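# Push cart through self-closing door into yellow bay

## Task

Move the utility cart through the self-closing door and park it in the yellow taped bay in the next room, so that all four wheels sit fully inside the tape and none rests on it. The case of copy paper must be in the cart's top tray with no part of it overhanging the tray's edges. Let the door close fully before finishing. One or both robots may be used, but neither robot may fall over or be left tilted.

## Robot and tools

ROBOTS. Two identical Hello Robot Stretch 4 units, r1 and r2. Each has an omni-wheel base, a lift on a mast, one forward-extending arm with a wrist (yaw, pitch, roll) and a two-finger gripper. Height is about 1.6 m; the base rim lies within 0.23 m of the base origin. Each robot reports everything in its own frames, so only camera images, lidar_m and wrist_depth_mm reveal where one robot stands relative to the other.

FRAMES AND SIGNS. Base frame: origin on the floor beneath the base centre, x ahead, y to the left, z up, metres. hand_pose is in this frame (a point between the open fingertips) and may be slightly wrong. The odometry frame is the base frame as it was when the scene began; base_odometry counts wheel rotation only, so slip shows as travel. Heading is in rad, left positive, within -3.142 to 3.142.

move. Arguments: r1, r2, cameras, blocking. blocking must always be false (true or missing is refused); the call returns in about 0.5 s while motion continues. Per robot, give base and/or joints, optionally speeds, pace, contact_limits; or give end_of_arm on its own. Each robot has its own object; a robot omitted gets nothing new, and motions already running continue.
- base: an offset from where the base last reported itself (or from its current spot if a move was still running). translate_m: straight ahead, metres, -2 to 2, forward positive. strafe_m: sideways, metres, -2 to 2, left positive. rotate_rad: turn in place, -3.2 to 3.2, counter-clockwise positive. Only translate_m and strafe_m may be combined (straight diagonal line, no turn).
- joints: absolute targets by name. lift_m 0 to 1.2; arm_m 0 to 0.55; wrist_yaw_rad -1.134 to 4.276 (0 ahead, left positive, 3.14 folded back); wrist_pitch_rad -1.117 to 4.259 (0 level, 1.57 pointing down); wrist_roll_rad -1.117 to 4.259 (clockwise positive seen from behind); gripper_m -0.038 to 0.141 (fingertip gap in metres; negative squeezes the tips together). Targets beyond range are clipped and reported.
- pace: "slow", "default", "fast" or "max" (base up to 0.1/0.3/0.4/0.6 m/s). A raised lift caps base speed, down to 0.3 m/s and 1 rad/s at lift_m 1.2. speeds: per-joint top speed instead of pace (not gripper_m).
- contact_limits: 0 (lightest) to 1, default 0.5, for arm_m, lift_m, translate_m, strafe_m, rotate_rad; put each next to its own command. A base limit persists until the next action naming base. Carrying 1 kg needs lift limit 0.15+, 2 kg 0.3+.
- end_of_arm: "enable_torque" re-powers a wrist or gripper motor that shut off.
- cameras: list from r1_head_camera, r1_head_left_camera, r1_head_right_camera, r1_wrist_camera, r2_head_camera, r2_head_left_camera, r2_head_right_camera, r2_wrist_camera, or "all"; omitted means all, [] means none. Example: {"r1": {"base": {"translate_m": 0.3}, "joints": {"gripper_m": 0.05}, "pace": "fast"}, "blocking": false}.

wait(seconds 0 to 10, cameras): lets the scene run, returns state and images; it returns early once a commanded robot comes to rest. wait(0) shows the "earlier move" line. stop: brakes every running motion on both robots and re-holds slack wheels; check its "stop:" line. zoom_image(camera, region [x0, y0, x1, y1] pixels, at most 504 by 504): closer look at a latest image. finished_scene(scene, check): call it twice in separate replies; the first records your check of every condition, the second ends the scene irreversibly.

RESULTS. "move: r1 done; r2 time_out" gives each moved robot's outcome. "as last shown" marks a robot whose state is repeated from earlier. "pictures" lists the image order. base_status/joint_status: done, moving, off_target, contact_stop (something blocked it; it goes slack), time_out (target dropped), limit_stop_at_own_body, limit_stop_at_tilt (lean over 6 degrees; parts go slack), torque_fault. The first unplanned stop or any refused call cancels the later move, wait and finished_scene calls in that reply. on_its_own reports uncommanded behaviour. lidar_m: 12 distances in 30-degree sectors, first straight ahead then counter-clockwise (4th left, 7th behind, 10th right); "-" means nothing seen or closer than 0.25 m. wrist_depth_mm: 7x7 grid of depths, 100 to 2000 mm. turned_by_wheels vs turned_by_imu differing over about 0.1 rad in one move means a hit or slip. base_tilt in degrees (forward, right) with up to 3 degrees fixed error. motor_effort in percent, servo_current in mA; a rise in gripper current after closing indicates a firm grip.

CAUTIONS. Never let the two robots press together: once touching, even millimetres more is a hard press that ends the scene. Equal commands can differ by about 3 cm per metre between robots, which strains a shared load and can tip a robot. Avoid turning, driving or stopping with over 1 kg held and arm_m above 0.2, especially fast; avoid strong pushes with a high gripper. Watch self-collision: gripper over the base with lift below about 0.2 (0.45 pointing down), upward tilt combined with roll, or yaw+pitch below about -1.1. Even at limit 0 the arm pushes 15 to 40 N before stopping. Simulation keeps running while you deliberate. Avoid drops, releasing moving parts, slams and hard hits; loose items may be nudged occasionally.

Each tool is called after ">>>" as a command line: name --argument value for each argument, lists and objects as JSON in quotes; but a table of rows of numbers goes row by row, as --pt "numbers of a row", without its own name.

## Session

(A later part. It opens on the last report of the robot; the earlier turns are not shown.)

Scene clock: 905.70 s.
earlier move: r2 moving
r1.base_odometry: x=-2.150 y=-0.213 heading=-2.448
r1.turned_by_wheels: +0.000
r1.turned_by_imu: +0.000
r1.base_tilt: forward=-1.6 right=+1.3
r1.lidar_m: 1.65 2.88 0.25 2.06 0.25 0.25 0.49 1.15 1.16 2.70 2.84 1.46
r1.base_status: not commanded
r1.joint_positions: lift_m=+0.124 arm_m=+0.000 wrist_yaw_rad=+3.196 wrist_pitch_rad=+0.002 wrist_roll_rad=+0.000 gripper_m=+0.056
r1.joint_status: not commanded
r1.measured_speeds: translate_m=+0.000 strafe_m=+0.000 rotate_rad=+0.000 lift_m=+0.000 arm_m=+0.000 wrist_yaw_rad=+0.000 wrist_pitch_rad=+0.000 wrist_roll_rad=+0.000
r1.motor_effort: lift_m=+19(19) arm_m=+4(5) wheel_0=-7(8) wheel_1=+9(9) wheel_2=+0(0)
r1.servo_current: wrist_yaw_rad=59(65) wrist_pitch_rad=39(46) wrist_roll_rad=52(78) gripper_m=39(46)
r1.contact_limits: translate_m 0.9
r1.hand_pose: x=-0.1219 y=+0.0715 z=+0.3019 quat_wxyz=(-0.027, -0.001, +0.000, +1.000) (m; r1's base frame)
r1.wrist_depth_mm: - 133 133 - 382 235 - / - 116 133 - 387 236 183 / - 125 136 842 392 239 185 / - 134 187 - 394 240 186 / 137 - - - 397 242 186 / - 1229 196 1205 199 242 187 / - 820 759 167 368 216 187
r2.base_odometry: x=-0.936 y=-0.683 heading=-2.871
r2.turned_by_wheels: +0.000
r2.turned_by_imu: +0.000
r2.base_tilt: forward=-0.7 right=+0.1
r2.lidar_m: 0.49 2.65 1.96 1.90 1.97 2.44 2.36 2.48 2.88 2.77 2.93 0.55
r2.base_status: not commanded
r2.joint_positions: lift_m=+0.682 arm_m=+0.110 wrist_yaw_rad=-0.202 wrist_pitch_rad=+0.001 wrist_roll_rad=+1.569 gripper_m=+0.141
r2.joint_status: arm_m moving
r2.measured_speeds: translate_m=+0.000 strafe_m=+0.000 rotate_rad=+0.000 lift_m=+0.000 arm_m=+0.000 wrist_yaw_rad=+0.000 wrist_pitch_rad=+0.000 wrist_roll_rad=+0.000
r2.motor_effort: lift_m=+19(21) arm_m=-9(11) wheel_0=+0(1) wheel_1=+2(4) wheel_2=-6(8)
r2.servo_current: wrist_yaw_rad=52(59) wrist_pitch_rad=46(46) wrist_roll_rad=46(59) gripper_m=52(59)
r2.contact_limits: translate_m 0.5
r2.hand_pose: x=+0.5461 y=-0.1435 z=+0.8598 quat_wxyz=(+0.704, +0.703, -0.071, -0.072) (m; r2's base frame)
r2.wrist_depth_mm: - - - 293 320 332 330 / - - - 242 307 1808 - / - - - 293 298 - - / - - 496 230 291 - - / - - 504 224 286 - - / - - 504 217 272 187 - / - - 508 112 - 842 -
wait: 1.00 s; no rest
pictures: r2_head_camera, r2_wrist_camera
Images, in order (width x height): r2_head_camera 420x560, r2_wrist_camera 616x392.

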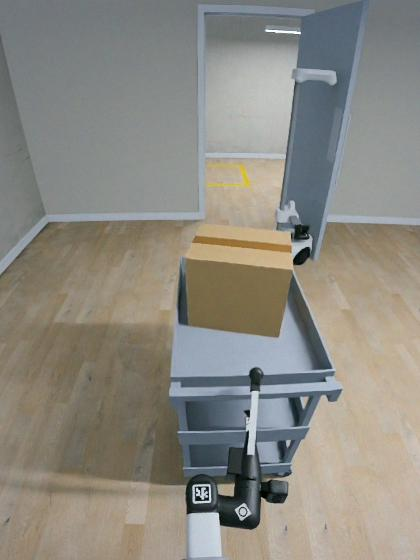

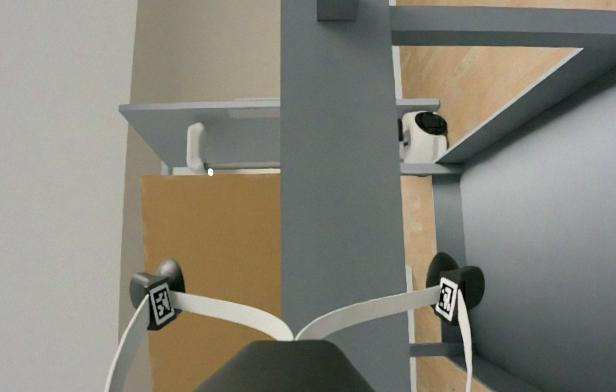

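>>> zoom_image --camera "r2_head_camera" --region '[130, 220, 350, 500]'

Scaled by 1.800 from the camera's 420x560 image, which has a finer 1200x1600 frame.

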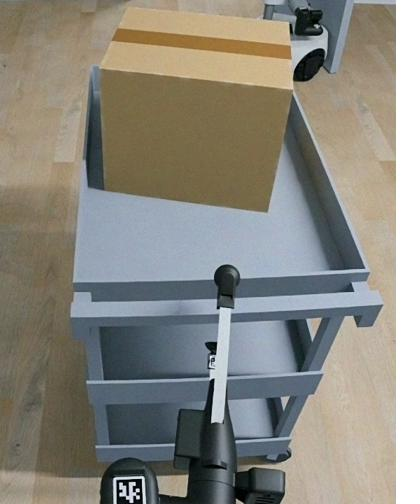

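>>> move --blocking false --r1 '{"base": {"translate_m": 0.24, "strafe_m": 0.035}, "pace": "slow", "contact_limits": {"translate_m": 0.9}}' --r2 '{"base": {"strafe_m": -0.138}, "joints": {"wrist_yaw_rad": 0.15}, "contact_limits": {"strafe_m": 0.3}}' --cameras '[]'

>>> wait --seconds 1.2 --cameras '["r2_wrist_camera", "r2_head_camera"]'

>>> zoom_image --camera "r2_head_camera" --region '[130, 220, 350, 500]'

Scene clock: 957.47 s.
earlier move: r2 done
move: r1 moving; r2 moving
r1.base_odometry: x=-2.158 y=-0.222 heading=-2.448
r1.turned_by_wheels: +0.000
r1.turned_by_imu: +0.000
r1.base_tilt: forward=-1.6 right=+1.3
r1.lidar_m: 1.70 2.86 0.25 2.03 0.25 0.25 0.47 1.16 1.14 2.71 2.85 1.44
r1.base_status: translate_m moving; strafe_m moving
r1.joint_positions: lift_m=+0.124 arm_m=+0.000 wrist_yaw_rad=+3.196 wrist_pitch_rad=+0.002 wrist_roll_rad=+0.000 gripper_m=+0.056
r1.joint_status: not commanded
r1.measured_speeds: translate_m=+0.049 strafe_m=+0.007 rotate_rad=+0.003 lift_m=+0.000 arm_m=+0.000 wrist_yaw_rad=+0.000 wrist_pitch_rad=+0.000 wrist_roll_rad=+0.000
r1.motor_effort: lift_m=+19(19) arm_m=+4(5) wheel_0=+3(6) wheel_1=+8(11) wheel_2=-5(6)
r1.servo_current: wrist_yaw_rad=52(72) wrist_pitch_rad=39(46) wrist_roll_rad=46(52) gripper_m=39(46)
r1.contact_limits: translate_m 0.9
r1.hand_pose: x=-0.1219 y=+0.0715 z=+0.3019 quat_wxyz=(-0.027, -0.001, +0.000, +1.000) (m; r1's base frame)
r1.wrist_depth_mm: - 133 133 - 384 236 - / - 116 133 - 389 236 183 / - 125 135 842 392 239 185 / - 134 187 - 394 240 186 / 138 - - - 397 242 187 / - 1205 196 1205 199 242 187 / - 809 759 167 368 217 187
r2.base_odometry: x=-0.946 y=-0.648 heading=-2.871
r2.turned_by_wheels: +0.000
r2.turned_by_imu: +0.000
r2.base_tilt: forward=-0.6 right=+0.0
r2.lidar_m: 0.52 2.70 2.02 1.93 2.01 2.42 2.36 2.49 2.81 2.75 2.88 0.51
r2.base_status: strafe_m moving
r2.joint_positions: lift_m=+0.682 arm_m=+0.110 wrist_yaw_rad=+0.144 wrist_pitch_rad=+0.001 wrist_roll_rad=+1.569 gripper_m=+0.141
r2.joint_status: wrist_yaw_rad moving; the others done
r2.measured_speeds: translate_m=+0.001 strafe_m=-0.140 rotate_rad=-0.005 lift_m=+0.000 arm_m=+0.000 wrist_yaw_rad=+0.158 wrist_pitch_rad=+0.000 wrist_roll_rad=+0.000
r2.motor_effort: lift_m=+19(19) arm_m=-7(7) wheel_0=+9(14) wheel_1=-12(12) wheel_2=+0(4)
r2.servo_current: wrist_yaw_rad=65(150) wrist_pitch_rad=39(46) wrist_roll_rad=39(52) gripper_m=52(59)
r2.contact_limits: strafe_m 0.3
r2.hand_pose: x=+0.5791 y=-0.0451 z=+0.8598 quat_wxyz=(+0.706, +0.704, +0.051, +0.051) (m; r2's base frame)
r2.wrist_depth_mm: - - - 165 220 - - / - 430 427 170 227 - - / - 462 452 174 233 - - / - - 484 178 239 - - / - - 517 185 246 707 - / - - - 187 251 554 508 / - - - 112 - 1921 1205
pictures: none
No camera images: "cameras" was empty.

Scene clock: 958.67 s.
earlier move: r1 moving; r2 moving
r1.base_odometry: x=-2.231 y=-0.302 heading=-2.448
r1.turned_by_wheels: +0.000
r1.turned_by_imu: +0.000
r1.base_tilt: forward=-1.6 right=+1.3
r1.lidar_m: 1.73 2.87 2.07 1.95 0.25 0.25 0.51 1.23 1.35 2.75 2.84 1.34
r1.base_status: translate_m moving; strafe_m moving
r1.joint_positions: lift_m=+0.124 arm_m=+0.000 wrist_yaw_rad=+3.196 wrist_pitch_rad=+0.002 wrist_roll_rad=+0.000 gripper_m=+0.056
r1.joint_status: not commanded
r1.measured_speeds: translate_m=+0.099 strafe_m=+0.015 rotate_rad=+0.004 lift_m=+0.000 arm_m=+0.000 wrist_yaw_rad=+0.000 wrist_pitch_rad=+0.000 wrist_roll_rad=+0.000
r1.motor_effort: lift_m=+19(19) arm_m=+4(5) wheel_0=+3(6) wheel_1=+8(11) wheel_2=-4(6)
r1.servo_current: wrist_yaw_rad=72(72) wrist_pitch_rad=33(46) wrist_roll_rad=52(59) gripper_m=39(46)
r1.contact_limits: translate_m 0.9
r1.hand_pose: x=-0.1219 y=+0.0715 z=+0.3019 quat_wxyz=(-0.027, -0.001, +0.000, +1.000) (m; r1's base frame)
r1.wrist_depth_mm: - 133 133 - 387 236 - / - 117 133 - 392 237 183 / - 125 136 878 397 240 185 / - 134 187 - 399 242 187 / 137 - - - 370 242 187 / - 1229 197 1229 198 243 187 / - 809 759 167 373 217 187
r2.base_odometry: x=-0.973 y=-0.550 heading=-2.871
r2.turned_by_wheels: +0.000
r2.turned_by_imu: +0.000
r2.base_tilt: forward=-0.7 right=+0.1
r2.lidar_m: 0.51 0.55 2.12 2.03 2.13 2.45 2.35 2.51 2.72 2.64 2.78 0.55
r2.base_status: strafe_m moving
r2.joint_positions: lift_m=+0.682 arm_m=+0.110 wrist_yaw_rad=+0.147 wrist_pitch_rad=+0.001 wrist_roll_rad=+1.569 gripper_m=+0.141
r2.joint_status: all done
r2.measured_speeds: translate_m=+0.000 strafe_m=+0.000 rotate_rad=+0.000 lift_m=+0.000 arm_m=+0.000 wrist_yaw_rad=+0.000 wrist_pitch_rad=+0.000 wrist_roll_rad=+0.000
r2.motor_effort: lift_m=+19(19) arm_m=-7(8) wheel_0=+3(14) wheel_1=-4(12) wheel_2=+0(4)
r2.servo_current: wrist_yaw_rad=52(150) wrist_pitch_rad=39(46) wrist_roll_rad=52(65) gripper_m=46(59)
r2.contact_limits: strafe_m 0.3
r2.hand_pose: x=+0.5792 y=-0.0442 z=+0.8598 quat_wxyz=(+0.706, +0.704, +0.052, +0.052) (m; r2's base frame)
r2.wrist_depth_mm: - - - 163 218 1756 1281 / - - - 167 224 - - / - 462 439 172 232 - - / - 466 455 177 237 - - / - - 484 183 245 - - / - - 508 185 250 214 - / - - - 112 - 1921 525
wait: 1.20 s; no rest
pictures: r2_head_camera, r2_wrist_camera
Images, in order (width x height): r2_head_camera 420x560, r2_wrist_camera 616x392.

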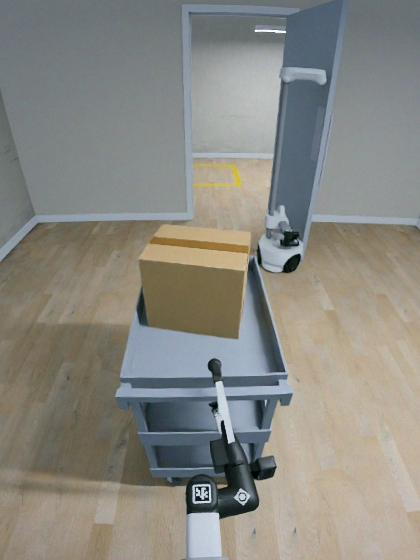

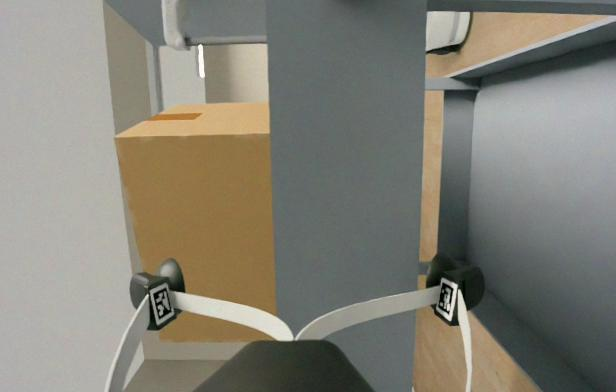

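Scaled by 1.800 from the camera's 420x560 image, which has a finer 1200x1600 frame.

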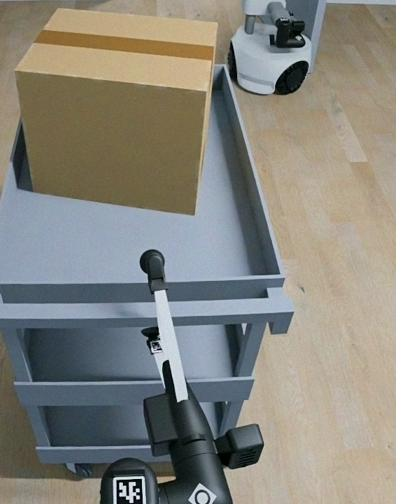

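>>> move --blocking false --r2 '{"joints": {"gripper_m": -0.02, "arm_m": 0.125}, "pace": "slow"}' --cameras '[]'

>>> wait --seconds 2 --cameras '["r2_wrist_camera", "r1_head_camera", "r1_head_left_camera"]'

Scene clock: 973.20 s.
earlier move: r1 done; r2 done
move: r2 moving
r1.base_odometry: x=-2.312 y=-0.393 heading=-2.448
r1.turned_by_wheels: +0.000
r1.turned_by_imu: +0.000
r1.base_tilt: forward=-1.6 right=+1.3
r1.lidar_m: 1.78 2.82 2.03 1.95 0.25 0.25 0.44 1.32 1.49 2.76 2.87 1.24
r1.base_status: done
r1.joint_positions: lift_m=+0.124 arm_m=+0.000 wrist_yaw_rad=+3.196 wrist_pitch_rad=+0.002 wrist_roll_rad=+0.000 gripper_m=+0.056
r1.joint_status: not commanded
r1.measured_speeds: translate_m=+0.000 strafe_m=+0.000 rotate_rad=+0.000 lift_m=+0.000 arm_m=+0.000 wrist_yaw_rad=+0.000 wrist_pitch_rad=+0.000 wrist_roll_rad=+0.000
r1.motor_effort: lift_m=+19(19) arm_m=+4(5) wheel_0=-4(4) wheel_1=+4(4) wheel_2=+1(1)
r1.servo_current: wrist_yaw_rad=33(59) wrist_pitch_rad=46(46) wrist_roll_rad=59(65) gripper_m=46(46)
r1.contact_limits: translate_m 0.9
r1.hand_pose: x=-0.1219 y=+0.0715 z=+0.3019 quat_wxyz=(-0.027, -0.001, +0.000, +1.000) (m; r1's base frame)
r1.wrist_depth_mm: - 133 133 - 332 236 - / - 118 133 - 336 236 - / - 127 138 1098 340 236 - / - 134 189 - 342 236 - / 138 - - - 345 236 - / - 1229 197 1182 198 237 1025 / - 809 750 167 317 238 809
r2.base_odometry: x=-0.973 y=-0.550 heading=-2.871
r2.turned_by_wheels: +0.000
r2.turned_by_imu: +0.001
r2.base_tilt: forward=-0.7 right=+0.1
r2.lidar_m: 0.51 0.55 2.10 2.02 2.14 2.44 2.33 2.49 2.71 2.63 2.82 0.54
r2.base_status: done
r2.joint_positions: lift_m=+0.682 arm_m=+0.121 wrist_yaw_rad=+0.147 wrist_pitch_rad=+0.001 wrist_roll_rad=+1.569 gripper_m=+0.135
r2.joint_status: arm_m moving; gripper_m moving
r2.measured_speeds: translate_m=+0.000 strafe_m=+0.000 rotate_rad=+0.000 lift_m=+0.000 arm_m=+0.029 wrist_yaw_rad=+0.000 wrist_pitch_rad=+0.000 wrist_roll_rad=+0.000
r2.motor_effort: lift_m=+18(19) arm_m=+8(11) wheel_0=+3(3) wheel_1=-3(3) wheel_2=+0(1)
r2.servo_current: wrist_yaw_rad=52(59) wrist_pitch_rad=46(46) wrist_roll_rad=46(52) gripper_m=65(91)
r2.contact_limits: strafe_m 0.3
r2.hand_pose: x=+0.5901 y=-0.0442 z=+0.8598 quat_wxyz=(+0.706, +0.704, +0.052, +0.052) (m; r2's base frame)
r2.wrist_depth_mm: - - - 153 208 1618 1281 / - - - 158 214 - - / - 455 430 161 221 - - / - 452 442 166 226 - - / - - 473 172 235 - - / - - 496 173 238 207 - / - - - 112 247 1921 530
pictures: none
No camera images: "cameras" was empty.

Scene clock: 975.20 s.
earlier move: r2 moving
r1.base_odometry: x=-2.312 y=-0.393 heading=-2.448
r1.turned_by_wheels: +0.000
r1.turned_by_imu: +0.000
r1.base_tilt: forward=-1.6 right=+1.3
r1.lidar_m: 1.79 2.81 2.05 1.96 0.25 0.25 0.46 1.35 1.50 2.75 2.87 1.22
r1.base_status: done
r1.joint_positions: lift_m=+0.124 arm_m=+0.000 wrist_yaw_rad=+3.196 wrist_pitch_rad=+0.002 wrist_roll_rad=+0.000 gripper_m=+0.056
r1.joint_status: not commanded
r1.measured_speeds: translate_m=+0.000 strafe_m=+0.000 rotate_rad=+0.000 lift_m=+0.000 arm_m=+0.000 wrist_yaw_rad=+0.000 wrist_pitch_rad=+0.000 wrist_roll_rad=+0.000
r1.motor_effort: lift_m=+19(19) arm_m=+4(5) wheel_0=-3(4) wheel_1=+3(4) wheel_2=+1(1)
r1.servo_current: wrist_yaw_rad=46(65) wrist_pitch_rad=39(52) wrist_roll_rad=46(65) gripper_m=39(46)
r1.contact_limits: translate_m 0.9
r1.hand_pose: x=-0.1219 y=+0.0715 z=+0.3019 quat_wxyz=(-0.027, -0.001, +0.000, +1.000) (m; r1's base frame)
r1.wrist_depth_mm: - 133 133 - 329 235 - / - 119 133 - 336 236 - / - 126 137 1098 340 236 - / - 134 190 - 343 236 - / 138 - - - 347 236 - / - 1229 196 1205 199 238 1025 / - 809 759 167 319 238 798
r2.base_odometry: x=-0.973 y=-0.550 heading=-2.871
r2.turned_by_wheels: +0.000
r2.turned_by_imu: +0.000
r2.base_tilt: forward=-0.6 right=+0.1
r2.lidar_m: 0.50 0.56 2.10 2.01 2.13 2.42 2.35 2.50 2.73 2.64 2.80 0.54
r2.base_status: done
r2.joint_positions: lift_m=+0.682 arm_m=+0.125 wrist_yaw_rad=+0.147 wrist_pitch_rad=+0.005 wrist_roll_rad=+1.569 gripper_m=+0.089
r2.joint_status: gripper_m moving; the others done
r2.measured_speeds: translate_m=+0.000 strafe_m=+0.000 rotate_rad=+0.000 lift_m=+0.000 arm_m=+0.000 wrist_yaw_rad=+0.000 wrist_pitch_rad=+0.007 wrist_roll_rad=+0.001
r2.motor_effort: lift_m=+18(19) arm_m=+8(11) wheel_0=+3(3) wheel_1=-3(3) wheel_2=+0(1)
r2.servo_current: wrist_yaw_rad=59(65) wrist_pitch_rad=46(52) wrist_roll_rad=52(59) gripper_m=104(111)
r2.contact_limits: strafe_m 0.3
r2.hand_pose: x=+0.5938 y=-0.0442 z=+0.8586 quat_wxyz=(+0.706, +0.704, +0.054, +0.050) (m; r2's base frame)
r2.wrist_depth_mm: - - - 205 208 1661 1205 / - - - 211 213 - - / - 421 424 159 219 - - / - 439 436 222 224 - - / - 473 459 169 230 - - / - - 191 172 190 615 - / - - - 112 - 1708 525
wait: 2.00 s; no rest
pictures: r1_head_camera, r1_head_left_camera, r2_wrist_camera
Images, in order (width x height): r1_head_camera 420x560, r1_head_left_camera 420x672, r2_wrist_camera 616x392.

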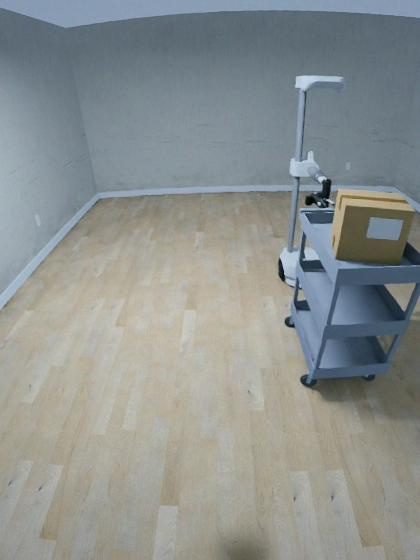

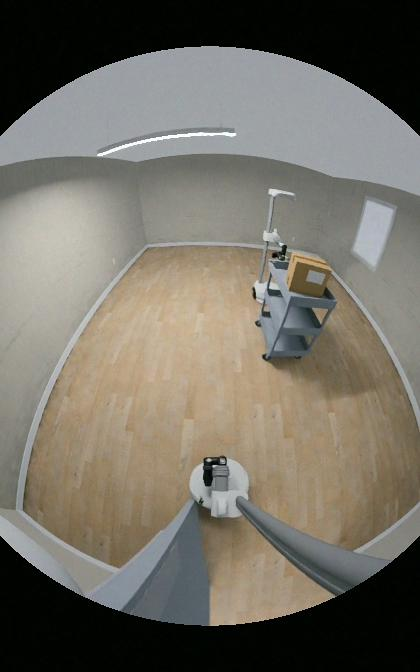

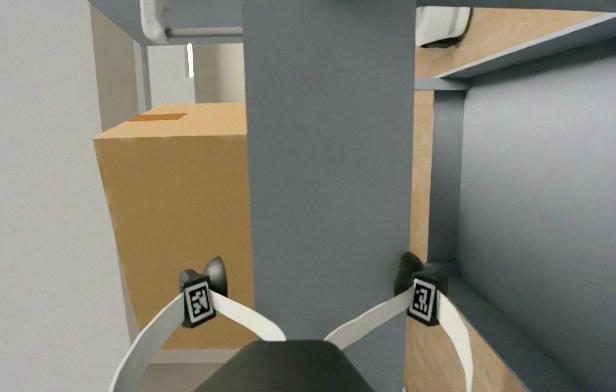

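>>> wait --seconds 2 --cameras '["r2_wrist_camera"]'

Scene clock: 988.97 s.
earlier move: r2 done
r1.base_odometry: x=-2.312 y=-0.393 heading=-2.448
r1.turned_by_wheels: +0.000
r1.turned_by_imu: +0.000
r1.base_tilt: forward=-1.6 right=+1.3
r1.lidar_m: 1.80 2.81 2.03 1.96 0.25 0.25 0.45 1.33 1.48 2.75 2.84 1.22
r1.base_status: done
r1.joint_positions: lift_m=+0.124 arm_m=+0.000 wrist_yaw_rad=+3.196 wrist_pitch_rad=+0.002 wrist_roll_rad=+0.000 gripper_m=+0.056
r1.joint_status: not commanded
r1.measured_speeds: translate_m=+0.000 strafe_m=+0.000 rotate_rad=+0.000 lift_m=+0.000 arm_m=+0.000 wrist_yaw_rad=+0.000 wrist_pitch_rad=+0.000 wrist_roll_rad=+0.000
r1.motor_effort: lift_m=+19(19) arm_m=+4(5) wheel_0=-4(4) wheel_1=+4(4) wheel_2=+1(1)
r1.servo_current: wrist_yaw_rad=39(78) wrist_pitch_rad=46(52) wrist_roll_rad=59(65) gripper_m=46(52)
r1.contact_limits: translate_m 0.9
r1.hand_pose: x=-0.1219 y=+0.0715 z=+0.3019 quat_wxyz=(-0.027, -0.001, +0.000, +1.000) (m; r1's base frame)
r1.wrist_depth_mm: - 133 133 - 332 236 - / - 119 133 - 336 235 - / - 127 137 1098 340 235 - / - 135 190 - 343 236 - / 138 - - - 345 237 - / - 1229 196 1205 198 237 1025 / - 809 759 167 317 238 809
r2.base_odometry: x=-0.973 y=-0.550 heading=-2.871
r2.turned_by_wheels: +0.000
r2.turned_by_imu: +0.001
r2.base_tilt: forward=-0.6 right=+0.1
r2.lidar_m: 0.53 0.53 2.11 2.02 2.15 2.41 2.35 2.49 2.70 2.64 2.80 0.54
r2.base_status: done
r2.joint_positions: lift_m=+0.682 arm_m=+0.125 wrist_yaw_rad=+0.149 wrist_pitch_rad=+0.004 wrist_roll_rad=+1.569 gripper_m=-0.019
r2.joint_status: all done
r2.measured_speeds: translate_m=+0.000 strafe_m=+0.000 rotate_rad=+0.000 lift_m=+0.000 arm_m=+0.000 wrist_yaw_rad=+0.000 wrist_pitch_rad=+0.000 wrist_roll_rad=+0.000
r2.motor_effort: lift_m=+20(20) arm_m=-4(11) wheel_0=+3(4) wheel_1=-1(3) wheel_2=-3(7)
r2.servo_current: wrist_yaw_rad=33(65) wrist_pitch_rad=33(72) wrist_roll_rad=46(59) gripper_m=104(228)
r2.contact_limits: strafe_m 0.3
r2.hand_pose: x=+0.5941 y=-0.0436 z=+0.8589 quat_wxyz=(+0.706, +0.704, +0.054, +0.051) (m; r2's base frame)
r2.wrist_depth_mm: - - - 155 211 1618 1255 / - - - 158 216 - - / - 449 430 162 222 - - / - 452 449 167 228 - - / - - 477 172 232 - - / - - 187 176 183 723 - / - - - 112 247 1576 525
wait: 0.00 of 2 s (r2 has come to rest)
pictures: r2_wrist_camera
Images, in order (width x height): r2_wrist_camera 616x392.

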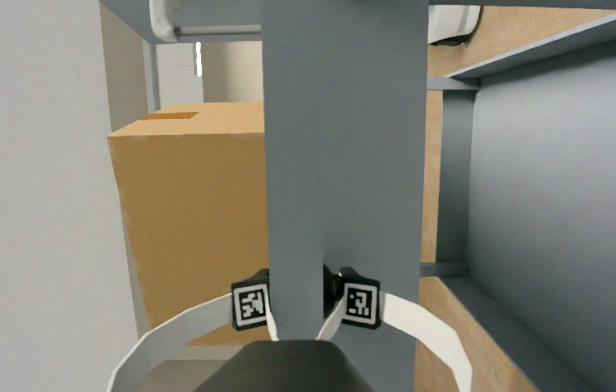

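>>> move --blocking false --r2 '{"base": {"translate_m": 0.25, "strafe_m": 0.05}, "pace": "slow", "contact_limits": {"translate_m": 0.5}}' --cameras '[]'

>>> wait --seconds 4 --cameras '["r2_head_camera", "r1_head_camera"]'

>>> zoom_image --camera "r2_head_camera" --region '[90, 220, 310, 500]'

Scene clock: 996.77 s.
move: r2 moving
r1.base_odometry: x=-2.312 y=-0.393 heading=-2.448
r1.turned_by_wheels: +0.000
r1.turned_by_imu: +0.000
r1.base_tilt: forward=-1.6 right=+1.3
r1.lidar_m: 1.77 2.83 2.05 1.96 0.25 0.25 0.45 1.34 1.49 2.75 2.86 1.21
r1.base_status: not commanded
r1.joint_positions: lift_m=+0.124 arm_m=+0.000 wrist_yaw_rad=+3.196 wrist_pitch_rad=+0.002 wrist_roll_rad=+0.000 gripper_m=+0.056
r1.joint_status: not commanded
r1.measured_speeds: translate_m=+0.000 strafe_m=+0.000 rotate_rad=+0.000 lift_m=+0.000 arm_m=+0.000 wrist_yaw_rad=+0.000 wrist_pitch_rad=+0.000 wrist_roll_rad=+0.000
r1.motor_effort: lift_m=+19(19) arm_m=+5(5) wheel_0=-4(4) wheel_1=+4(4) wheel_2=+1(1)
r1.servo_current: wrist_yaw_rad=72(72) wrist_pitch_rad=46(52) wrist_roll_rad=46(65) gripper_m=39(46)
r1.contact_limits: translate_m 0.9
r1.hand_pose: x=-0.1219 y=+0.0715 z=+0.3019 quat_wxyz=(-0.027, -0.001, +0.000, +1.000) (m; r1's base frame)
r1.wrist_depth_mm: - 133 133 - 330 236 - / - 118 133 - 336 236 - / - 126 137 1098 340 236 - / - 134 189 - 343 236 - / 138 - - - 345 237 - / - 1229 197 1205 198 237 1025 / - 809 759 167 317 238 809
r2.base_odometry: x=-0.984 y=-0.556 heading=-2.872
r2.turned_by_wheels: +0.000
r2.turned_by_imu: +0.000
r2.base_tilt: forward=-0.8 right=+0.1
r2.lidar_m: 0.52 0.52 2.10 2.02 2.13 2.43 2.36 2.51 2.73 2.61 2.81 0.54
r2.base_status: translate_m moving; strafe_m moving
r2.joint_positions: lift_m=+0.682 arm_m=+0.125 wrist_yaw_rad=+0.149 wrist_pitch_rad=+0.004 wrist_roll_rad=+1.569 gripper_m=-0.019
r2.joint_status: not commanded
r2.measured_speeds: translate_m=+0.045 strafe_m=+0.009 rotate_rad=-0.002 lift_m=+0.000 arm_m=+0.000 wrist_yaw_rad=-0.002 wrist_pitch_rad=+0.000 wrist_roll_rad=+0.000
r2.motor_effort: lift_m=+20(20) arm_m=+1(4) wheel_0=+7(8) wheel_1=+8(8) wheel_2=-16(16)
r2.servo_current: wrist_yaw_rad=46(52) wrist_pitch_rad=46(46) wrist_roll_rad=46(52) gripper_m=72(111)
r2.contact_limits: translate_m 0.5
r2.hand_pose: x=+0.5940 y=-0.0437 z=+0.8589 quat_wxyz=(+0.706, +0.704, +0.054, +0.051) (m; r2's base frame)
r2.wrist_depth_mm: - - - 151 208 1618 1255 / - - - 155 213 - - / - 459 427 159 219 - - / - 442 436 163 224 - - / - 477 473 168 229 - - / - - 186 171 182 723 - / - - - 112 242 1921 535
pictures: none
No camera images: "cameras" was empty.

Scene clock: 1000.07 s.
earlier move: r2 done
r1.base_odometry: x=-2.312 y=-0.393 heading=-2.448
r1.turned_by_wheels: +0.000
r1.turned_by_imu: +0.000
r1.base_tilt: forward=-1.6 right=+1.3
r1.lidar_m: 2.13 2.85 2.02 1.95 0.25 0.25 0.46 1.34 1.53 2.74 1.37 1.11
r1.base_status: not commanded
r1.joint_positions: lift_m=+0.124 arm_m=+0.000 wrist_yaw_rad=+3.196 wrist_pitch_rad=+0.002 wrist_roll_rad=+0.000 gripper_m=+0.056
r1.joint_status: not commanded
r1.measured_speeds: translate_m=+0.000 strafe_m=+0.000 rotate_rad=+0.000 lift_m=+0.000 arm_m=+0.000 wrist_yaw_rad=+0.000 wrist_pitch_rad=+0.000 wrist_roll_rad=+0.000
r1.motor_effort: lift_m=+19(19) arm_m=+4(5) wheel_0=-4(4) wheel_1=+4(4) wheel_2=+1(1)
r1.servo_current: wrist_yaw_rad=52(72) wrist_pitch_rad=39(52) wrist_roll_rad=46(65) gripper_m=39(46)
r1.contact_limits: translate_m 0.9
r1.hand_pose: x=-0.1219 y=+0.0715 z=+0.3019 quat_wxyz=(-0.027, -0.001, +0.000, +1.000) (m; r1's base frame)
r1.wrist_depth_mm: - 133 133 - 330 236 - / - 118 133 - 336 236 - / - 127 137 1118 340 236 - / - 134 190 - 343 236 - / 138 - - - 345 236 - / - 1205 197 1205 199 237 1025 / - 820 759 167 317 238 809
r2.base_odometry: x=-1.200 y=-0.665 heading=-2.871
r2.turned_by_wheels: +0.001
r2.turned_by_imu: +0.003
r2.base_tilt: forward=-0.7 right=+0.0
r2.lidar_m: 0.49 0.50 2.06 1.98 2.07 2.69 2.61 2.79 2.77 2.70 2.83 0.56
r2.base_status: done
r2.joint_positions: lift_m=+0.682 arm_m=+0.125 wrist_yaw_rad=+0.152 wrist_pitch_rad=+0.004 wrist_roll_rad=+1.569 gripper_m=-0.019
r2.joint_status: not commanded
r2.measured_speeds: translate_m=+0.000 strafe_m=+0.000 rotate_rad=+0.000 lift_m=+0.000 arm_m=+0.000 wrist_yaw_rad=+0.000 wrist_pitch_rad=+0.000 wrist_roll_rad=+0.000
r2.motor_effort: lift_m=+20(20) arm_m=+4(5) wheel_0=+8(13) wheel_1=+5(11) wheel_2=-6(19)
r2.servo_current: wrist_yaw_rad=52(59) wrist_pitch_rad=39(46) wrist_roll_rad=46(59) gripper_m=72(111)
r2.contact_limits: translate_m 0.5
r2.hand_pose: x=+0.5942 y=-0.0427 z=+0.8589 quat_wxyz=(+0.706, +0.704, +0.055, +0.052) (m; r2's base frame)
r2.wrist_depth_mm: - - - 174 234 243 259 / - - - 174 235 1756 - / - - - 174 235 - - / - 442 436 174 233 - - / - 459 449 173 234 - - / - 469 187 174 181 - - / - - 480 112 234 - -
wait: 3.30 of 4 s (r2 has come to rest)
pictures: r1_head_camera, r2_head_camera
Images, in order (width x height): r1_head_camera 420x560, r2_head_camera 420x560.

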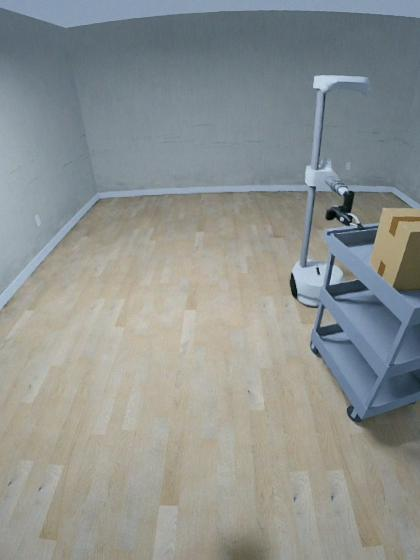

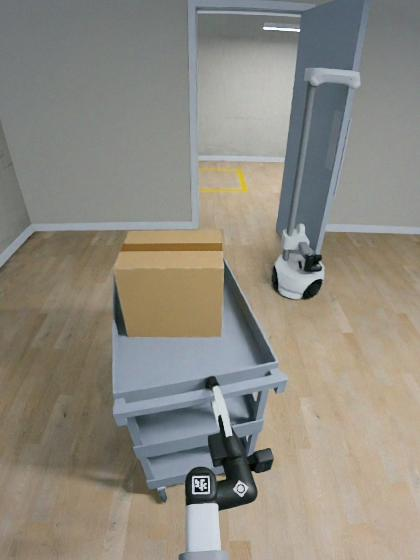

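Scaled by 1.800 from the camera's 420x560 image, which has a finer 1200x1600 frame.

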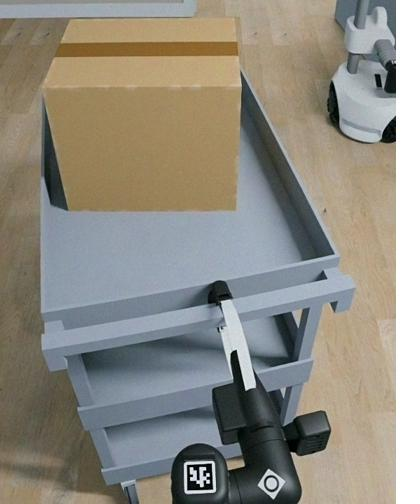

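>>> zoom_image --camera "r1_head_camera" --region '[260, 180, 420, 440]'

>>> wait --seconds 0 --cameras '["r1_head_right_camera", "r2_head_right_camera"]'

Scaled by 1.938 from the camera's 420x560 image, which has a finer 600x800 frame.

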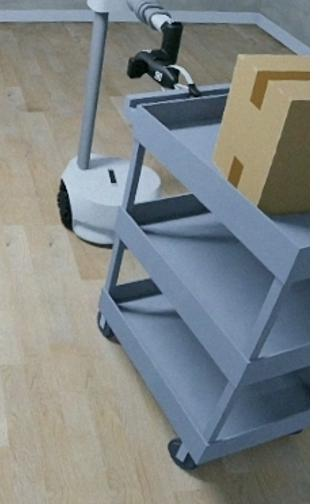

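Scene clock: 1019.03 s.
r1.base_odometry: x=-2.312 y=-0.393 heading=-2.448
r1.turned_by_wheels: +0.000
r1.turned_by_imu: +0.000
r1.base_tilt: forward=-1.6 right=+1.3
r1.lidar_m: 2.13 2.81 2.03 1.97 0.25 0.25 0.44 1.35 1.49 2.74 1.35 1.09
r1.base_status: not commanded
r1.joint_positions: lift_m=+0.124 arm_m=+0.000 wrist_yaw_rad=+3.196 wrist_pitch_rad=+0.002 wrist_roll_rad=+0.000 gripper_m=+0.056
r1.joint_status: not commanded
r1.measured_speeds: translate_m=+0.000 strafe_m=+0.000 rotate_rad=+0.000 lift_m=+0.000 arm_m=+0.000 wrist_yaw_rad=+0.000 wrist_pitch_rad=+0.000 wrist_roll_rad=+0.000
r1.motor_effort: lift_m=+19(19) arm_m=+4(5) wheel_0=-4(4) wheel_1=+4(4) wheel_2=+1(1)
r1.servo_current: wrist_yaw_rad=39(72) wrist_pitch_rad=46(52) wrist_roll_rad=52(65) gripper_m=46(46)
r1.contact_limits: translate_m 0.9
r1.hand_pose: x=-0.1219 y=+0.0715 z=+0.3019 quat_wxyz=(-0.027, -0.001, +0.000, +1.000) (m; r1's base frame)
r1.wrist_depth_mm: - 133 133 - 330 236 - / - 118 133 - 336 236 - / - 127 137 1098 340 236 - / - 134 190 - 343 236 - / 138 - - - 345 236 - / - 1205 197 1205 199 237 1025 / - 809 759 167 317 239 809
r2.base_odometry: x=-1.200 y=-0.665 heading=-2.871
r2.turned_by_wheels: +0.000
r2.turned_by_imu: +0.000
r2.base_tilt: forward=-0.7 right=+0.1
r2.lidar_m: 0.48 0.51 2.05 1.97 2.07 2.69 2.61 2.75 2.77 2.69 2.85 0.57
r2.base_status: done
r2.joint_positions: lift_m=+0.682 arm_m=+0.125 wrist_yaw_rad=+0.152 wrist_pitch_rad=+0.004 wrist_roll_rad=+1.569 gripper_m=-0.019
r2.joint_status: not commanded
r2.measured_speeds: translate_m=+0.000 strafe_m=+0.000 rotate_rad=+0.000 lift_m=+0.000 arm_m=+0.000 wrist_yaw_rad=+0.000 wrist_pitch_rad=+0.000 wrist_roll_rad=+0.000
r2.motor_effort: lift_m=+19(20) arm_m=+4(5) wheel_0=+8(13) wheel_1=+5(11) wheel_2=-6(19)
r2.servo_current: wrist_yaw_rad=65(59) wrist_pitch_rad=46(46) wrist_roll_rad=39(59) gripper_m=78(111)
r2.contact_limits: translate_m 0.5
r2.hand_pose: x=+0.5942 y=-0.0427 z=+0.8589 quat_wxyz=(+0.706, +0.704, +0.055, +0.052) (m; r2's base frame)
r2.wrist_depth_mm: - - - 173 235 245 260 / - - - 174 235 1708 - / - - - 174 233 - - / - 439 436 174 234 - - / - 459 455 173 235 - - / - 477 187 173 180 - - / - - 484 112 235 - -
pictures: r1_head_right_camera, r2_head_right_camera
Images, in order (width x height): r1_head_right_camera 420x672, r2_head_right_camera 420x672.

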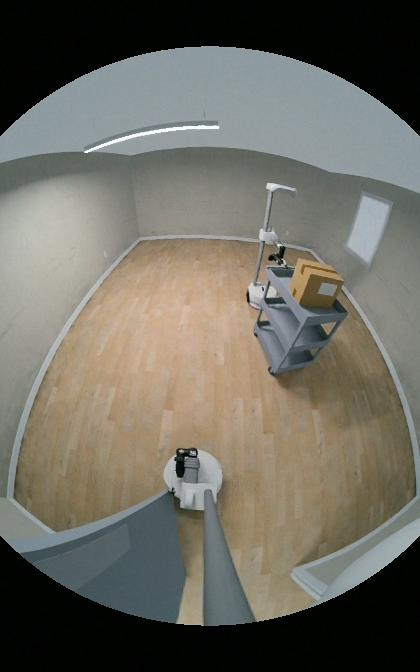

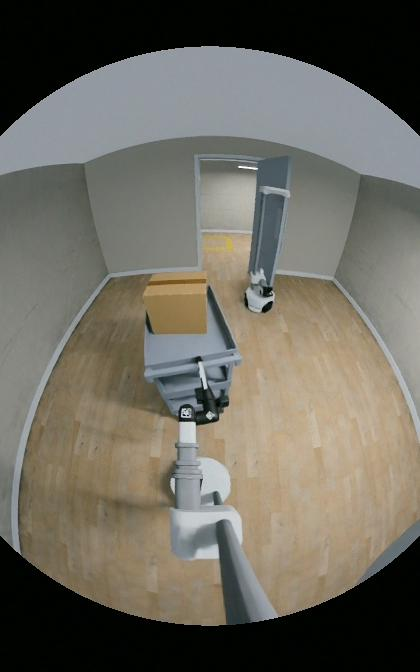

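>>> move --blocking false --r2 '{"base": {"translate_m": 0.274, "strafe_m": 0.13}, "joints": {"wrist_yaw_rad": -0.13}, "pace": "slow", "speeds": {"wrist_yaw_rad": 0.09}, "contact_limits": {"translate_m": 0.5}}' --cameras '[]'

>>> wait --seconds 4 --cameras '["r2_head_camera", "r2_wrist_camera"]'

>>> zoom_image --camera "r2_head_camera" --region '[100, 220, 320, 500]'

Scene clock: 1054.00 s.
move: r2 moving
r1.base_odometry: x=-2.312 y=-0.393 heading=-2.448
r1.turned_by_wheels: +0.000
r1.turned_by_imu: +0.000
r1.base_tilt: forward=-1.6 right=+1.3
r1.lidar_m: 2.17 2.83 2.01 1.97 0.25 0.25 0.46 1.34 1.51 2.73 1.33 1.09
r1.base_status: not commanded
r1.joint_positions: lift_m=+0.124 arm_m=+0.000 wrist_yaw_rad=+3.196 wrist_pitch_rad=+0.002 wrist_roll_rad=+0.000 gripper_m=+0.056
r1.joint_status: not commanded
r1.measured_speeds: translate_m=+0.000 strafe_m=+0.000 rotate_rad=+0.000 lift_m=+0.000 arm_m=+0.000 wrist_yaw_rad=+0.000 wrist_pitch_rad=+0.000 wrist_roll_rad=+0.000
r1.motor_effort: lift_m=+19(19) arm_m=+4(5) wheel_0=-4(4) wheel_1=+4(4) wheel_2=+1(1)
r1.servo_current: wrist_yaw_rad=52(59) wrist_pitch_rad=39(46) wrist_roll_rad=46(52) gripper_m=39(46)
r1.contact_limits: translate_m 0.9
r1.hand_pose: x=-0.1219 y=+0.0715 z=+0.3019 quat_wxyz=(-0.027, -0.001, +0.000, +1.000) (m; r1's base frame)
r1.wrist_depth_mm: - 133 133 - 330 235 - / - 119 133 - 338 236 - / - 127 137 1098 338 236 - / - 134 190 - 342 236 - / 138 - - - 345 237 - / - 1229 197 1205 199 236 1008 / - 809 750 167 317 238 809
r2.base_odometry: x=-1.210 y=-0.674 heading=-2.870
r2.turned_by_wheels: +0.001
r2.turned_by_imu: +0.001
r2.base_tilt: forward=-0.7 right=+0.0
r2.lidar_m: 0.47 0.49 2.05 1.98 2.08 2.70 2.63 2.77 2.81 2.69 2.86 0.56
r2.base_status: translate_m moving; strafe_m moving
r2.joint_positions: lift_m=+0.682 arm_m=+0.125 wrist_yaw_rad=+0.121 wrist_pitch_rad=+0.004 wrist_roll_rad=+1.569 gripper_m=-0.019
r2.joint_status: wrist_yaw_rad moving
r2.measured_speeds: translate_m=+0.048 strafe_m=+0.023 rotate_rad=-0.001 lift_m=+0.000 arm_m=+0.000 wrist_yaw_rad=-0.091 wrist_pitch_rad=+0.000 wrist_roll_rad=+0.000
r2.motor_effort: lift_m=+19(20) arm_m=+4(4) wheel_0=+4(11) wheel_1=+10(11) wheel_2=-10(12)
r2.servo_current: wrist_yaw_rad=65(117) wrist_pitch_rad=39(52) wrist_roll_rad=39(52) gripper_m=78(78)
r2.contact_limits: translate_m 0.5
r2.hand_pose: x=+0.5927 y=-0.0519 z=+0.8589 quat_wxyz=(+0.707, +0.705, +0.044, +0.041) (m; r2's base frame)
r2.wrist_depth_mm: - - - 179 242 248 253 / - - - 179 239 1808 1229 / - - - 177 238 - - / - 439 439 176 236 - - / - 452 452 174 235 - - / - 466 187 173 180 - - / - - 477 112 233 - -
pictures: none
No camera images: "cameras" was empty.

Scene clock: 1057.70 s.
earlier move: r2 done
r1.base_odometry: x=-2.312 y=-0.393 heading=-2.448
r1.turned_by_wheels: +0.000
r1.turned_by_imu: +0.000
r1.base_tilt: forward=-1.6 right=+1.3
r1.lidar_m: 4.74 2.76 2.03 1.96 0.25 0.25 0.46 1.34 1.52 2.77 1.05 1.10
r1.base_status: not commanded
r1.joint_positions: lift_m=+0.124 arm_m=+0.000 wrist_yaw_rad=+3.196 wrist_pitch_rad=+0.002 wrist_roll_rad=+0.000 gripper_m=+0.056
r1.joint_status: not commanded
r1.measured_speeds: translate_m=+0.000 strafe_m=+0.000 rotate_rad=+0.000 lift_m=+0.000 arm_m=+0.000 wrist_yaw_rad=+0.000 wrist_pitch_rad=+0.000 wrist_roll_rad=+0.000
r1.motor_effort: lift_m=+19(19) arm_m=+4(5) wheel_0=-4(4) wheel_1=+4(4) wheel_2=+1(1)
r1.servo_current: wrist_yaw_rad=46(85) wrist_pitch_rad=33(52) wrist_roll_rad=52(78) gripper_m=39(46)
r1.contact_limits: translate_m 0.9
r1.hand_pose: x=-0.1219 y=+0.0715 z=+0.3019 quat_wxyz=(-0.027, -0.001, +0.000, +1.000) (m; r1's base frame)
r1.wrist_depth_mm: - 133 133 - 329 235 - / - 119 133 - 336 236 - / - 126 137 1098 342 236 - / - 134 190 - 342 236 - / 138 - - - 347 236 - / - 1205 196 1205 199 237 1025 / - 820 768 167 319 238 798
r2.base_odometry: x=-1.429 y=-0.864 heading=-2.871
r2.turned_by_wheels: -0.001
r2.turned_by_imu: -0.001
r2.base_tilt: forward=-0.6 right=+0.1
r2.lidar_m: 0.42 0.52 1.90 1.85 1.94 2.76 2.89 3.04 2.94 2.84 3.01 0.57
r2.base_status: done
r2.joint_positions: lift_m=+0.682 arm_m=+0.125 wrist_yaw_rad=-0.134 wrist_pitch_rad=+0.004 wrist_roll_rad=+1.569 gripper_m=-0.019
r2.joint_status: all done
r2.measured_speeds: translate_m=+0.000 strafe_m=+0.000 rotate_rad=+0.000 lift_m=+0.000 arm_m=+0.000 wrist_yaw_rad=+0.000 wrist_pitch_rad=+0.000 wrist_roll_rad=+0.000
r2.motor_effort: lift_m=+20(20) arm_m=+4(5) wheel_0=+0(11) wheel_1=+2(11) wheel_2=-9(13)
r2.servo_current: wrist_yaw_rad=46(117) wrist_pitch_rad=33(52) wrist_roll_rad=46(59) gripper_m=65(78)
r2.contact_limits: translate_m 0.5
r2.hand_pose: x=+0.5700 y=-0.1251 z=+0.8589 quat_wxyz=(+0.706, +0.705, -0.046, -0.049) (m; r2's base frame)
r2.wrist_depth_mm: - - - 276 1661 1397 1205 / - - - 285 327 329 1118 / - - - 224 306 1618 1255 / - - - 206 272 1863 - / - - - 184 247 - - / - 436 186 170 181 - - / - 407 410 112 211 - -
wait: 3.70 of 4 s (r2 has come to rest)
pictures: r2_head_camera, r2_wrist_camera
Images, in order (width x height): r2_head_camera 420x560, r2_wrist_camera 616x392.

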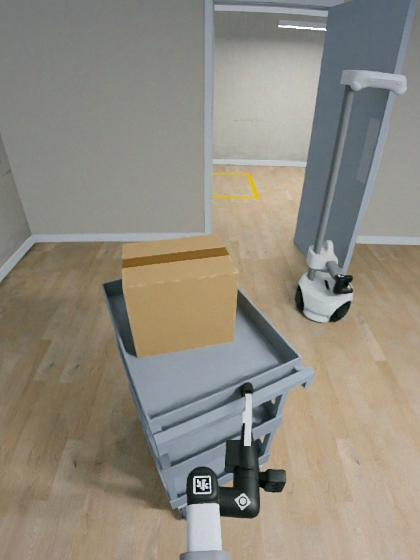

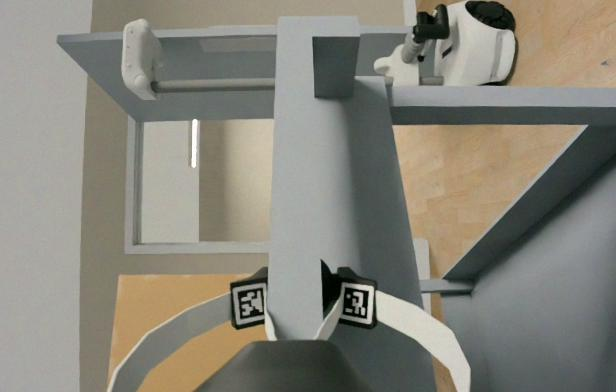

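Scaled by 1.800 from the camera's 420x560 image, which has a finer 1200x1600 frame.

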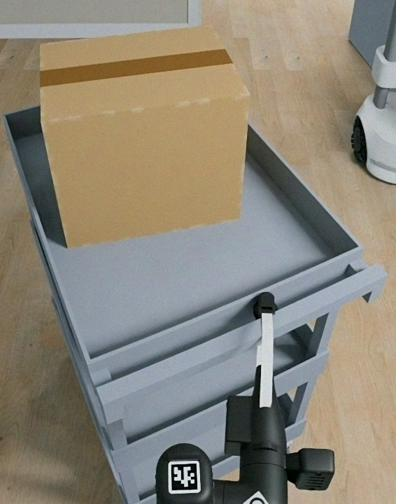

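>>> move --blocking false --cameras '["r2_head_camera", "r2_wrist_camera"]'

>>> zoom_image --camera "r2_head_camera" --region '[100, 220, 320, 500]'

Scene clock: 1083.93 s.
r1.base_odometry: x=-2.312 y=-0.393 heading=-2.448
r1.turned_by_wheels: +0.000
r1.turned_by_imu: +0.000
r1.base_tilt: forward=-1.6 right=+1.2
r1.lidar_m: 4.71 2.83 2.02 1.96 0.25 0.25 0.43 1.35 1.50 2.76 1.06 1.14
r1.base_status: not commanded
r1.joint_positions: lift_m=+0.124 arm_m=+0.000 wrist_yaw_rad=+3.196 wrist_pitch_rad=+0.002 wrist_roll_rad=+0.000 gripper_m=+0.056
r1.joint_status: not commanded
r1.measured_speeds: translate_m=+0.000 strafe_m=+0.000 rotate_rad=+0.000 lift_m=+0.000 arm_m=+0.000 wrist_yaw_rad=+0.000 wrist_pitch_rad=+0.000 wrist_roll_rad=+0.000
r1.motor_effort: lift_m=+19(19) arm_m=+5(5) wheel_0=-4(4) wheel_1=+3(4) wheel_2=+1(1)
r1.servo_current: wrist_yaw_rad=33(85) wrist_pitch_rad=39(52) wrist_roll_rad=46(78) gripper_m=39(46)
r1.contact_limits: translate_m 0.9
r1.hand_pose: x=-0.1219 y=+0.0715 z=+0.3019 quat_wxyz=(-0.027, -0.001, +0.000, +1.000) (m; r1's base frame)
r1.wrist_depth_mm: - 133 133 - 330 236 - / - 119 133 - 334 236 - / - 127 137 1078 340 236 - / - 134 190 - 342 236 - / 138 - - - 347 236 - / - 1229 196 1205 200 237 1008 / - 820 759 167 317 238 809
r2.base_odometry: x=-1.429 y=-0.864 heading=-2.871
r2.turned_by_wheels: +0.000
r2.turned_by_imu: +0.000
r2.base_tilt: forward=-0.7 right=+0.1
r2.lidar_m: 0.39 0.51 1.92 1.83 1.91 2.80 2.88 3.04 2.93 2.84 3.03 0.55
r2.base_status: done
r2.joint_positions: lift_m=+0.682 arm_m=+0.125 wrist_yaw_rad=-0.134 wrist_pitch_rad=+0.004 wrist_roll_rad=+1.569 gripper_m=-0.019
r2.joint_status: all done
r2.measured_speeds: translate_m=+0.000 strafe_m=+0.000 rotate_rad=+0.000 lift_m=+0.000 arm_m=+0.000 wrist_yaw_rad=+0.000 wrist_pitch_rad=+0.000 wrist_roll_rad=+0.000
r2.motor_effort: lift_m=+20(20) arm_m=+4(5) wheel_0=-1(11) wheel_1=+3(11) wheel_2=-10(13)
r2.servo_current: wrist_yaw_rad=65(117) wrist_pitch_rad=46(52) wrist_roll_rad=52(59) gripper_m=65(78)
r2.contact_limits: translate_m 0.5
r2.hand_pose: x=+0.5700 y=-0.1251 z=+0.8589 quat_wxyz=(+0.706, +0.705, -0.046, -0.049) (m; r2's base frame)
r2.wrist_depth_mm: - - - 277 1708 1366 1182 / - - - 285 327 327 1138 / - - - 224 304 1618 1255 / - - - 204 272 1983 - / - - - 185 245 - - / - 430 187 169 181 - - / - 410 410 112 210 - -
pictures: r2_head_camera, r2_wrist_camera
Images, in order (width x height): r2_head_camera 420x560, r2_wrist_camera 616x392.

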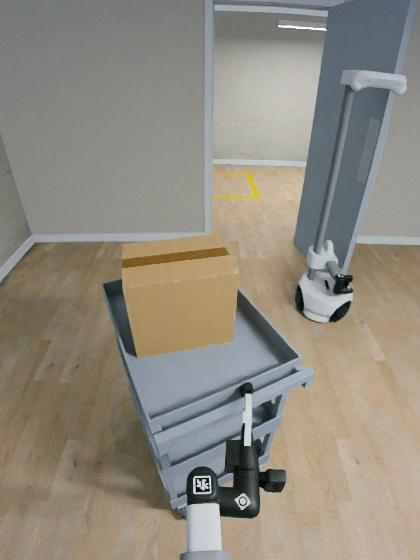

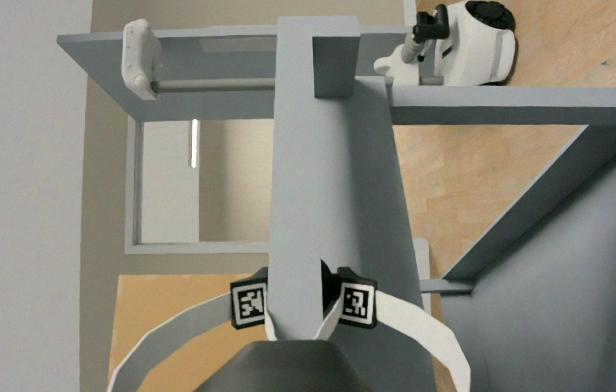

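Scaled by 1.800 from the camera's 420x560 image, which has a finer 1200x1600 frame.

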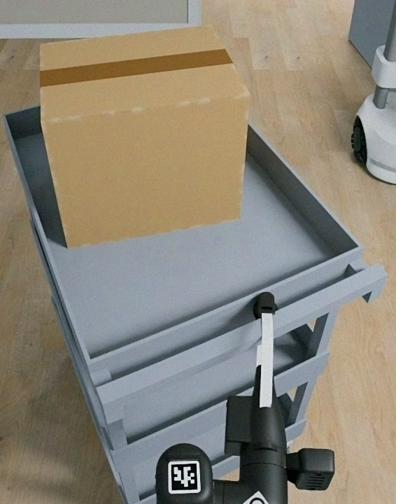

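>>> move --blocking false --cameras '[]' --r2 '{"base": {"translate_m": -0.6, "strafe_m": -0.34}, "joints": {"wrist_yaw_rad": 0.2}, "speeds": {"wrist_yaw_rad": 0.3}}'

>>> wait --seconds 5 --cameras '["r2_head_camera", "r2_wrist_camera"]'

>>> zoom_image --camera "r2_head_camera" --region '[100, 220, 320, 500]'

Scene clock: 1276.00 s.
move: r2 moving
r1.base_odometry: x=-2.312 y=-0.393 heading=-2.448
r1.turned_by_wheels: +0.000
r1.turned_by_imu: +0.000
r1.base_tilt: forward=-1.6 right=+1.2
r1.lidar_m: 4.75 2.78 2.05 1.97 0.25 0.25 0.46 1.32 1.48 2.75 1.08 1.11
r1.base_status: not commanded
r1.joint_positions: lift_m=+0.124 arm_m=+0.000 wrist_yaw_rad=+3.196 wrist_pitch_rad=+0.002 wrist_roll_rad=+0.000 gripper_m=+0.056
r1.joint_status: not commanded
r1.measured_speeds: translate_m=+0.000 strafe_m=+0.000 rotate_rad=+0.000 lift_m=+0.000 arm_m=+0.000 wrist_yaw_rad=+0.000 wrist_pitch_rad=+0.000 wrist_roll_rad=+0.000
r1.motor_effort: lift_m=+19(19) arm_m=+5(5) wheel_0=-3(4) wheel_1=+4(4) wheel_2=+1(1)
r1.servo_current: wrist_yaw_rad=52(65) wrist_pitch_rad=39(46) wrist_roll_rad=52(72) gripper_m=39(46)
r1.contact_limits: translate_m 0.9
r1.hand_pose: x=-0.1219 y=+0.0715 z=+0.3019 quat_wxyz=(-0.027, -0.001, +0.000, +1.000) (m; r1's base frame)
r1.wrist_depth_mm: - 133 133 - 330 235 - / - 119 133 - 336 236 - / - 126 137 1098 338 236 - / - 134 190 - 343 236 - / 138 - - - 345 236 - / - 1229 197 1205 198 236 1008 / - 809 768 167 317 238 798
r2.base_odometry: x=-1.404 y=-0.838 heading=-2.872
r2.turned_by_wheels: -0.001
r2.turned_by_imu: +0.000
r2.base_tilt: forward=-0.7 right=+0.1
r2.lidar_m: 0.44 0.40 1.92 1.86 1.93 2.78 2.84 3.01 2.92 2.81 2.96 0.58
r2.base_status: translate_m moving; strafe_m moving
r2.joint_positions: lift_m=+0.682 arm_m=+0.125 wrist_yaw_rad=-0.009 wrist_pitch_rad=+0.004 wrist_roll_rad=+1.569 gripper_m=-0.019
r2.joint_status: wrist_yaw_rad moving
r2.measured_speeds: translate_m=-0.121 strafe_m=-0.068 rotate_rad=+0.001 lift_m=+0.000 arm_m=+0.000 wrist_yaw_rad=+0.395 wrist_pitch_rad=+0.000 wrist_roll_rad=+0.000
r2.motor_effort: lift_m=+20(20) arm_m=+4(5) wheel_0=-8(8) wheel_1=-12(13) wheel_2=+12(12)
r2.servo_current: wrist_yaw_rad=85(163) wrist_pitch_rad=39(46) wrist_roll_rad=46(59) gripper_m=72(78)
r2.hand_pose: x=+0.5835 y=-0.0899 z=+0.8589 quat_wxyz=(+0.708, +0.706, -0.002, -0.004) (m; r2's base frame)
r2.wrist_depth_mm: - 1618 - 245 1576 1430 1182 / - - - 285 306 312 314 / - - - 267 278 1756 - / - - - 193 256 - - / - - 445 182 241 - - / - 433 186 170 182 - - / - 424 424 112 216 - -
pictures: none
No camera images: "cameras" was empty.

Scene clock: 1279.13 s.
earlier move: r2 done
r1.base_odometry: x=-2.312 y=-0.393 heading=-2.448
r1.turned_by_wheels: +0.000
r1.turned_by_imu: +0.000
r1.base_tilt: forward=-1.6 right=+1.2
r1.lidar_m: 1.64 2.80 2.06 1.97 0.25 0.25 0.45 1.33 1.47 2.76 2.84 1.34
r1.base_status: not commanded
r1.joint_positions: lift_m=+0.124 arm_m=+0.000 wrist_yaw_rad=+3.196 wrist_pitch_rad=+0.002 wrist_roll_rad=+0.000 gripper_m=+0.056
r1.joint_status: not commanded
r1.measured_speeds: translate_m=+0.000 strafe_m=+0.000 rotate_rad=+0.000 lift_m=+0.000 arm_m=+0.000 wrist_yaw_rad=+0.000 wrist_pitch_rad=+0.000 wrist_roll_rad=+0.000
r1.motor_effort: lift_m=+19(19) arm_m=+5(5) wheel_0=-4(4) wheel_1=+4(4) wheel_2=+1(1)
r1.servo_current: wrist_yaw_rad=52(65) wrist_pitch_rad=46(52) wrist_roll_rad=46(72) gripper_m=39(52)
r1.contact_limits: translate_m 0.9
r1.hand_pose: x=-0.1219 y=+0.0715 z=+0.3019 quat_wxyz=(-0.027, -0.001, +0.000, +1.000) (m; r1's base frame)
r1.wrist_depth_mm: - 133 133 - 330 235 - / - 118 133 - 336 236 - / - 127 137 1098 338 236 - / - 134 190 - 342 236 - / 138 - - - 345 237 - / - 1205 197 1205 198 236 1008 / - 809 768 167 319 239 809
r2.base_odometry: x=-0.942 y=-0.376 heading=-2.871
r2.turned_by_wheels: +0.001
r2.turned_by_imu: +0.005
r2.base_tilt: forward=-0.7 right=+0.1
r2.lidar_m: 0.46 0.45 2.28 2.18 2.32 2.36 2.27 2.42 2.55 2.49 2.59 0.61
r2.base_status: done
r2.joint_positions: lift_m=+0.682 arm_m=+0.125 wrist_yaw_rad=+0.210 wrist_pitch_rad=+0.004 wrist_roll_rad=+1.569 gripper_m=-0.019
r2.joint_status: all done
r2.measured_speeds: translate_m=+0.000 strafe_m=+0.000 rotate_rad=+0.000 lift_m=+0.000 arm_m=+0.000 wrist_yaw_rad=+0.000 wrist_pitch_rad=+0.000 wrist_roll_rad=+0.000
r2.motor_effort: lift_m=+20(20) arm_m=-4(5) wheel_0=+0(8) wheel_1=+0(13) wheel_2=+4(26)
r2.servo_current: wrist_yaw_rad=65(163) wrist_pitch_rad=46(46) wrist_roll_rad=52(59) gripper_m=72(78)
r2.hand_pose: x=+0.5962 y=-0.0253 z=+0.8589 quat_wxyz=(+0.704, +0.702, +0.075, +0.073) (m; r2's base frame)
r2.wrist_depth_mm: - - - 199 266 272 273 / - - - 195 257 1756 1182 / - - - 189 250 - - / - - 512 184 244 - - / - 449 449 180 239 - - / - 449 189 175 182 - - / - 459 452 112 229 - -
wait: 3.13 of 5 s (r2 has come to rest)
pictures: r2_head_camera, r2_wrist_camera
Images, in order (width x height): r2_head_camera 420x560, r2_wrist_camera 616x392.

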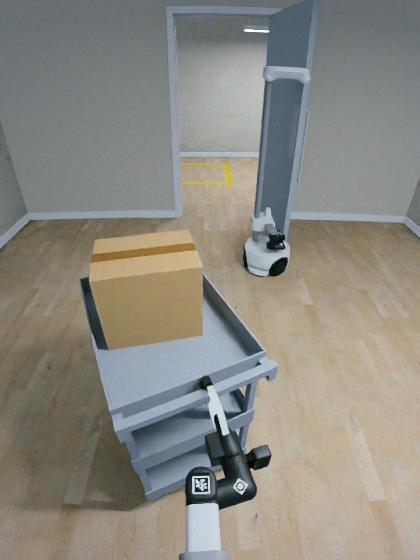

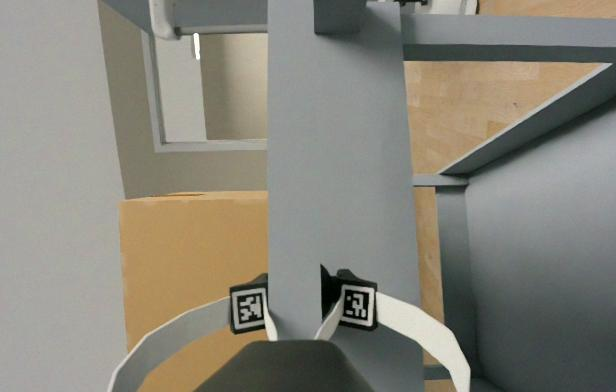

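Scaled by 1.800 from the camera's 420x560 image, which has a finer 1200x1600 frame.

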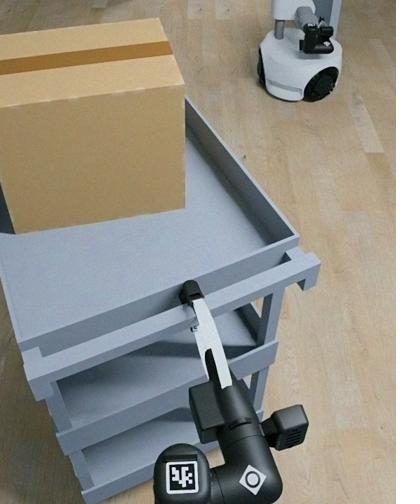

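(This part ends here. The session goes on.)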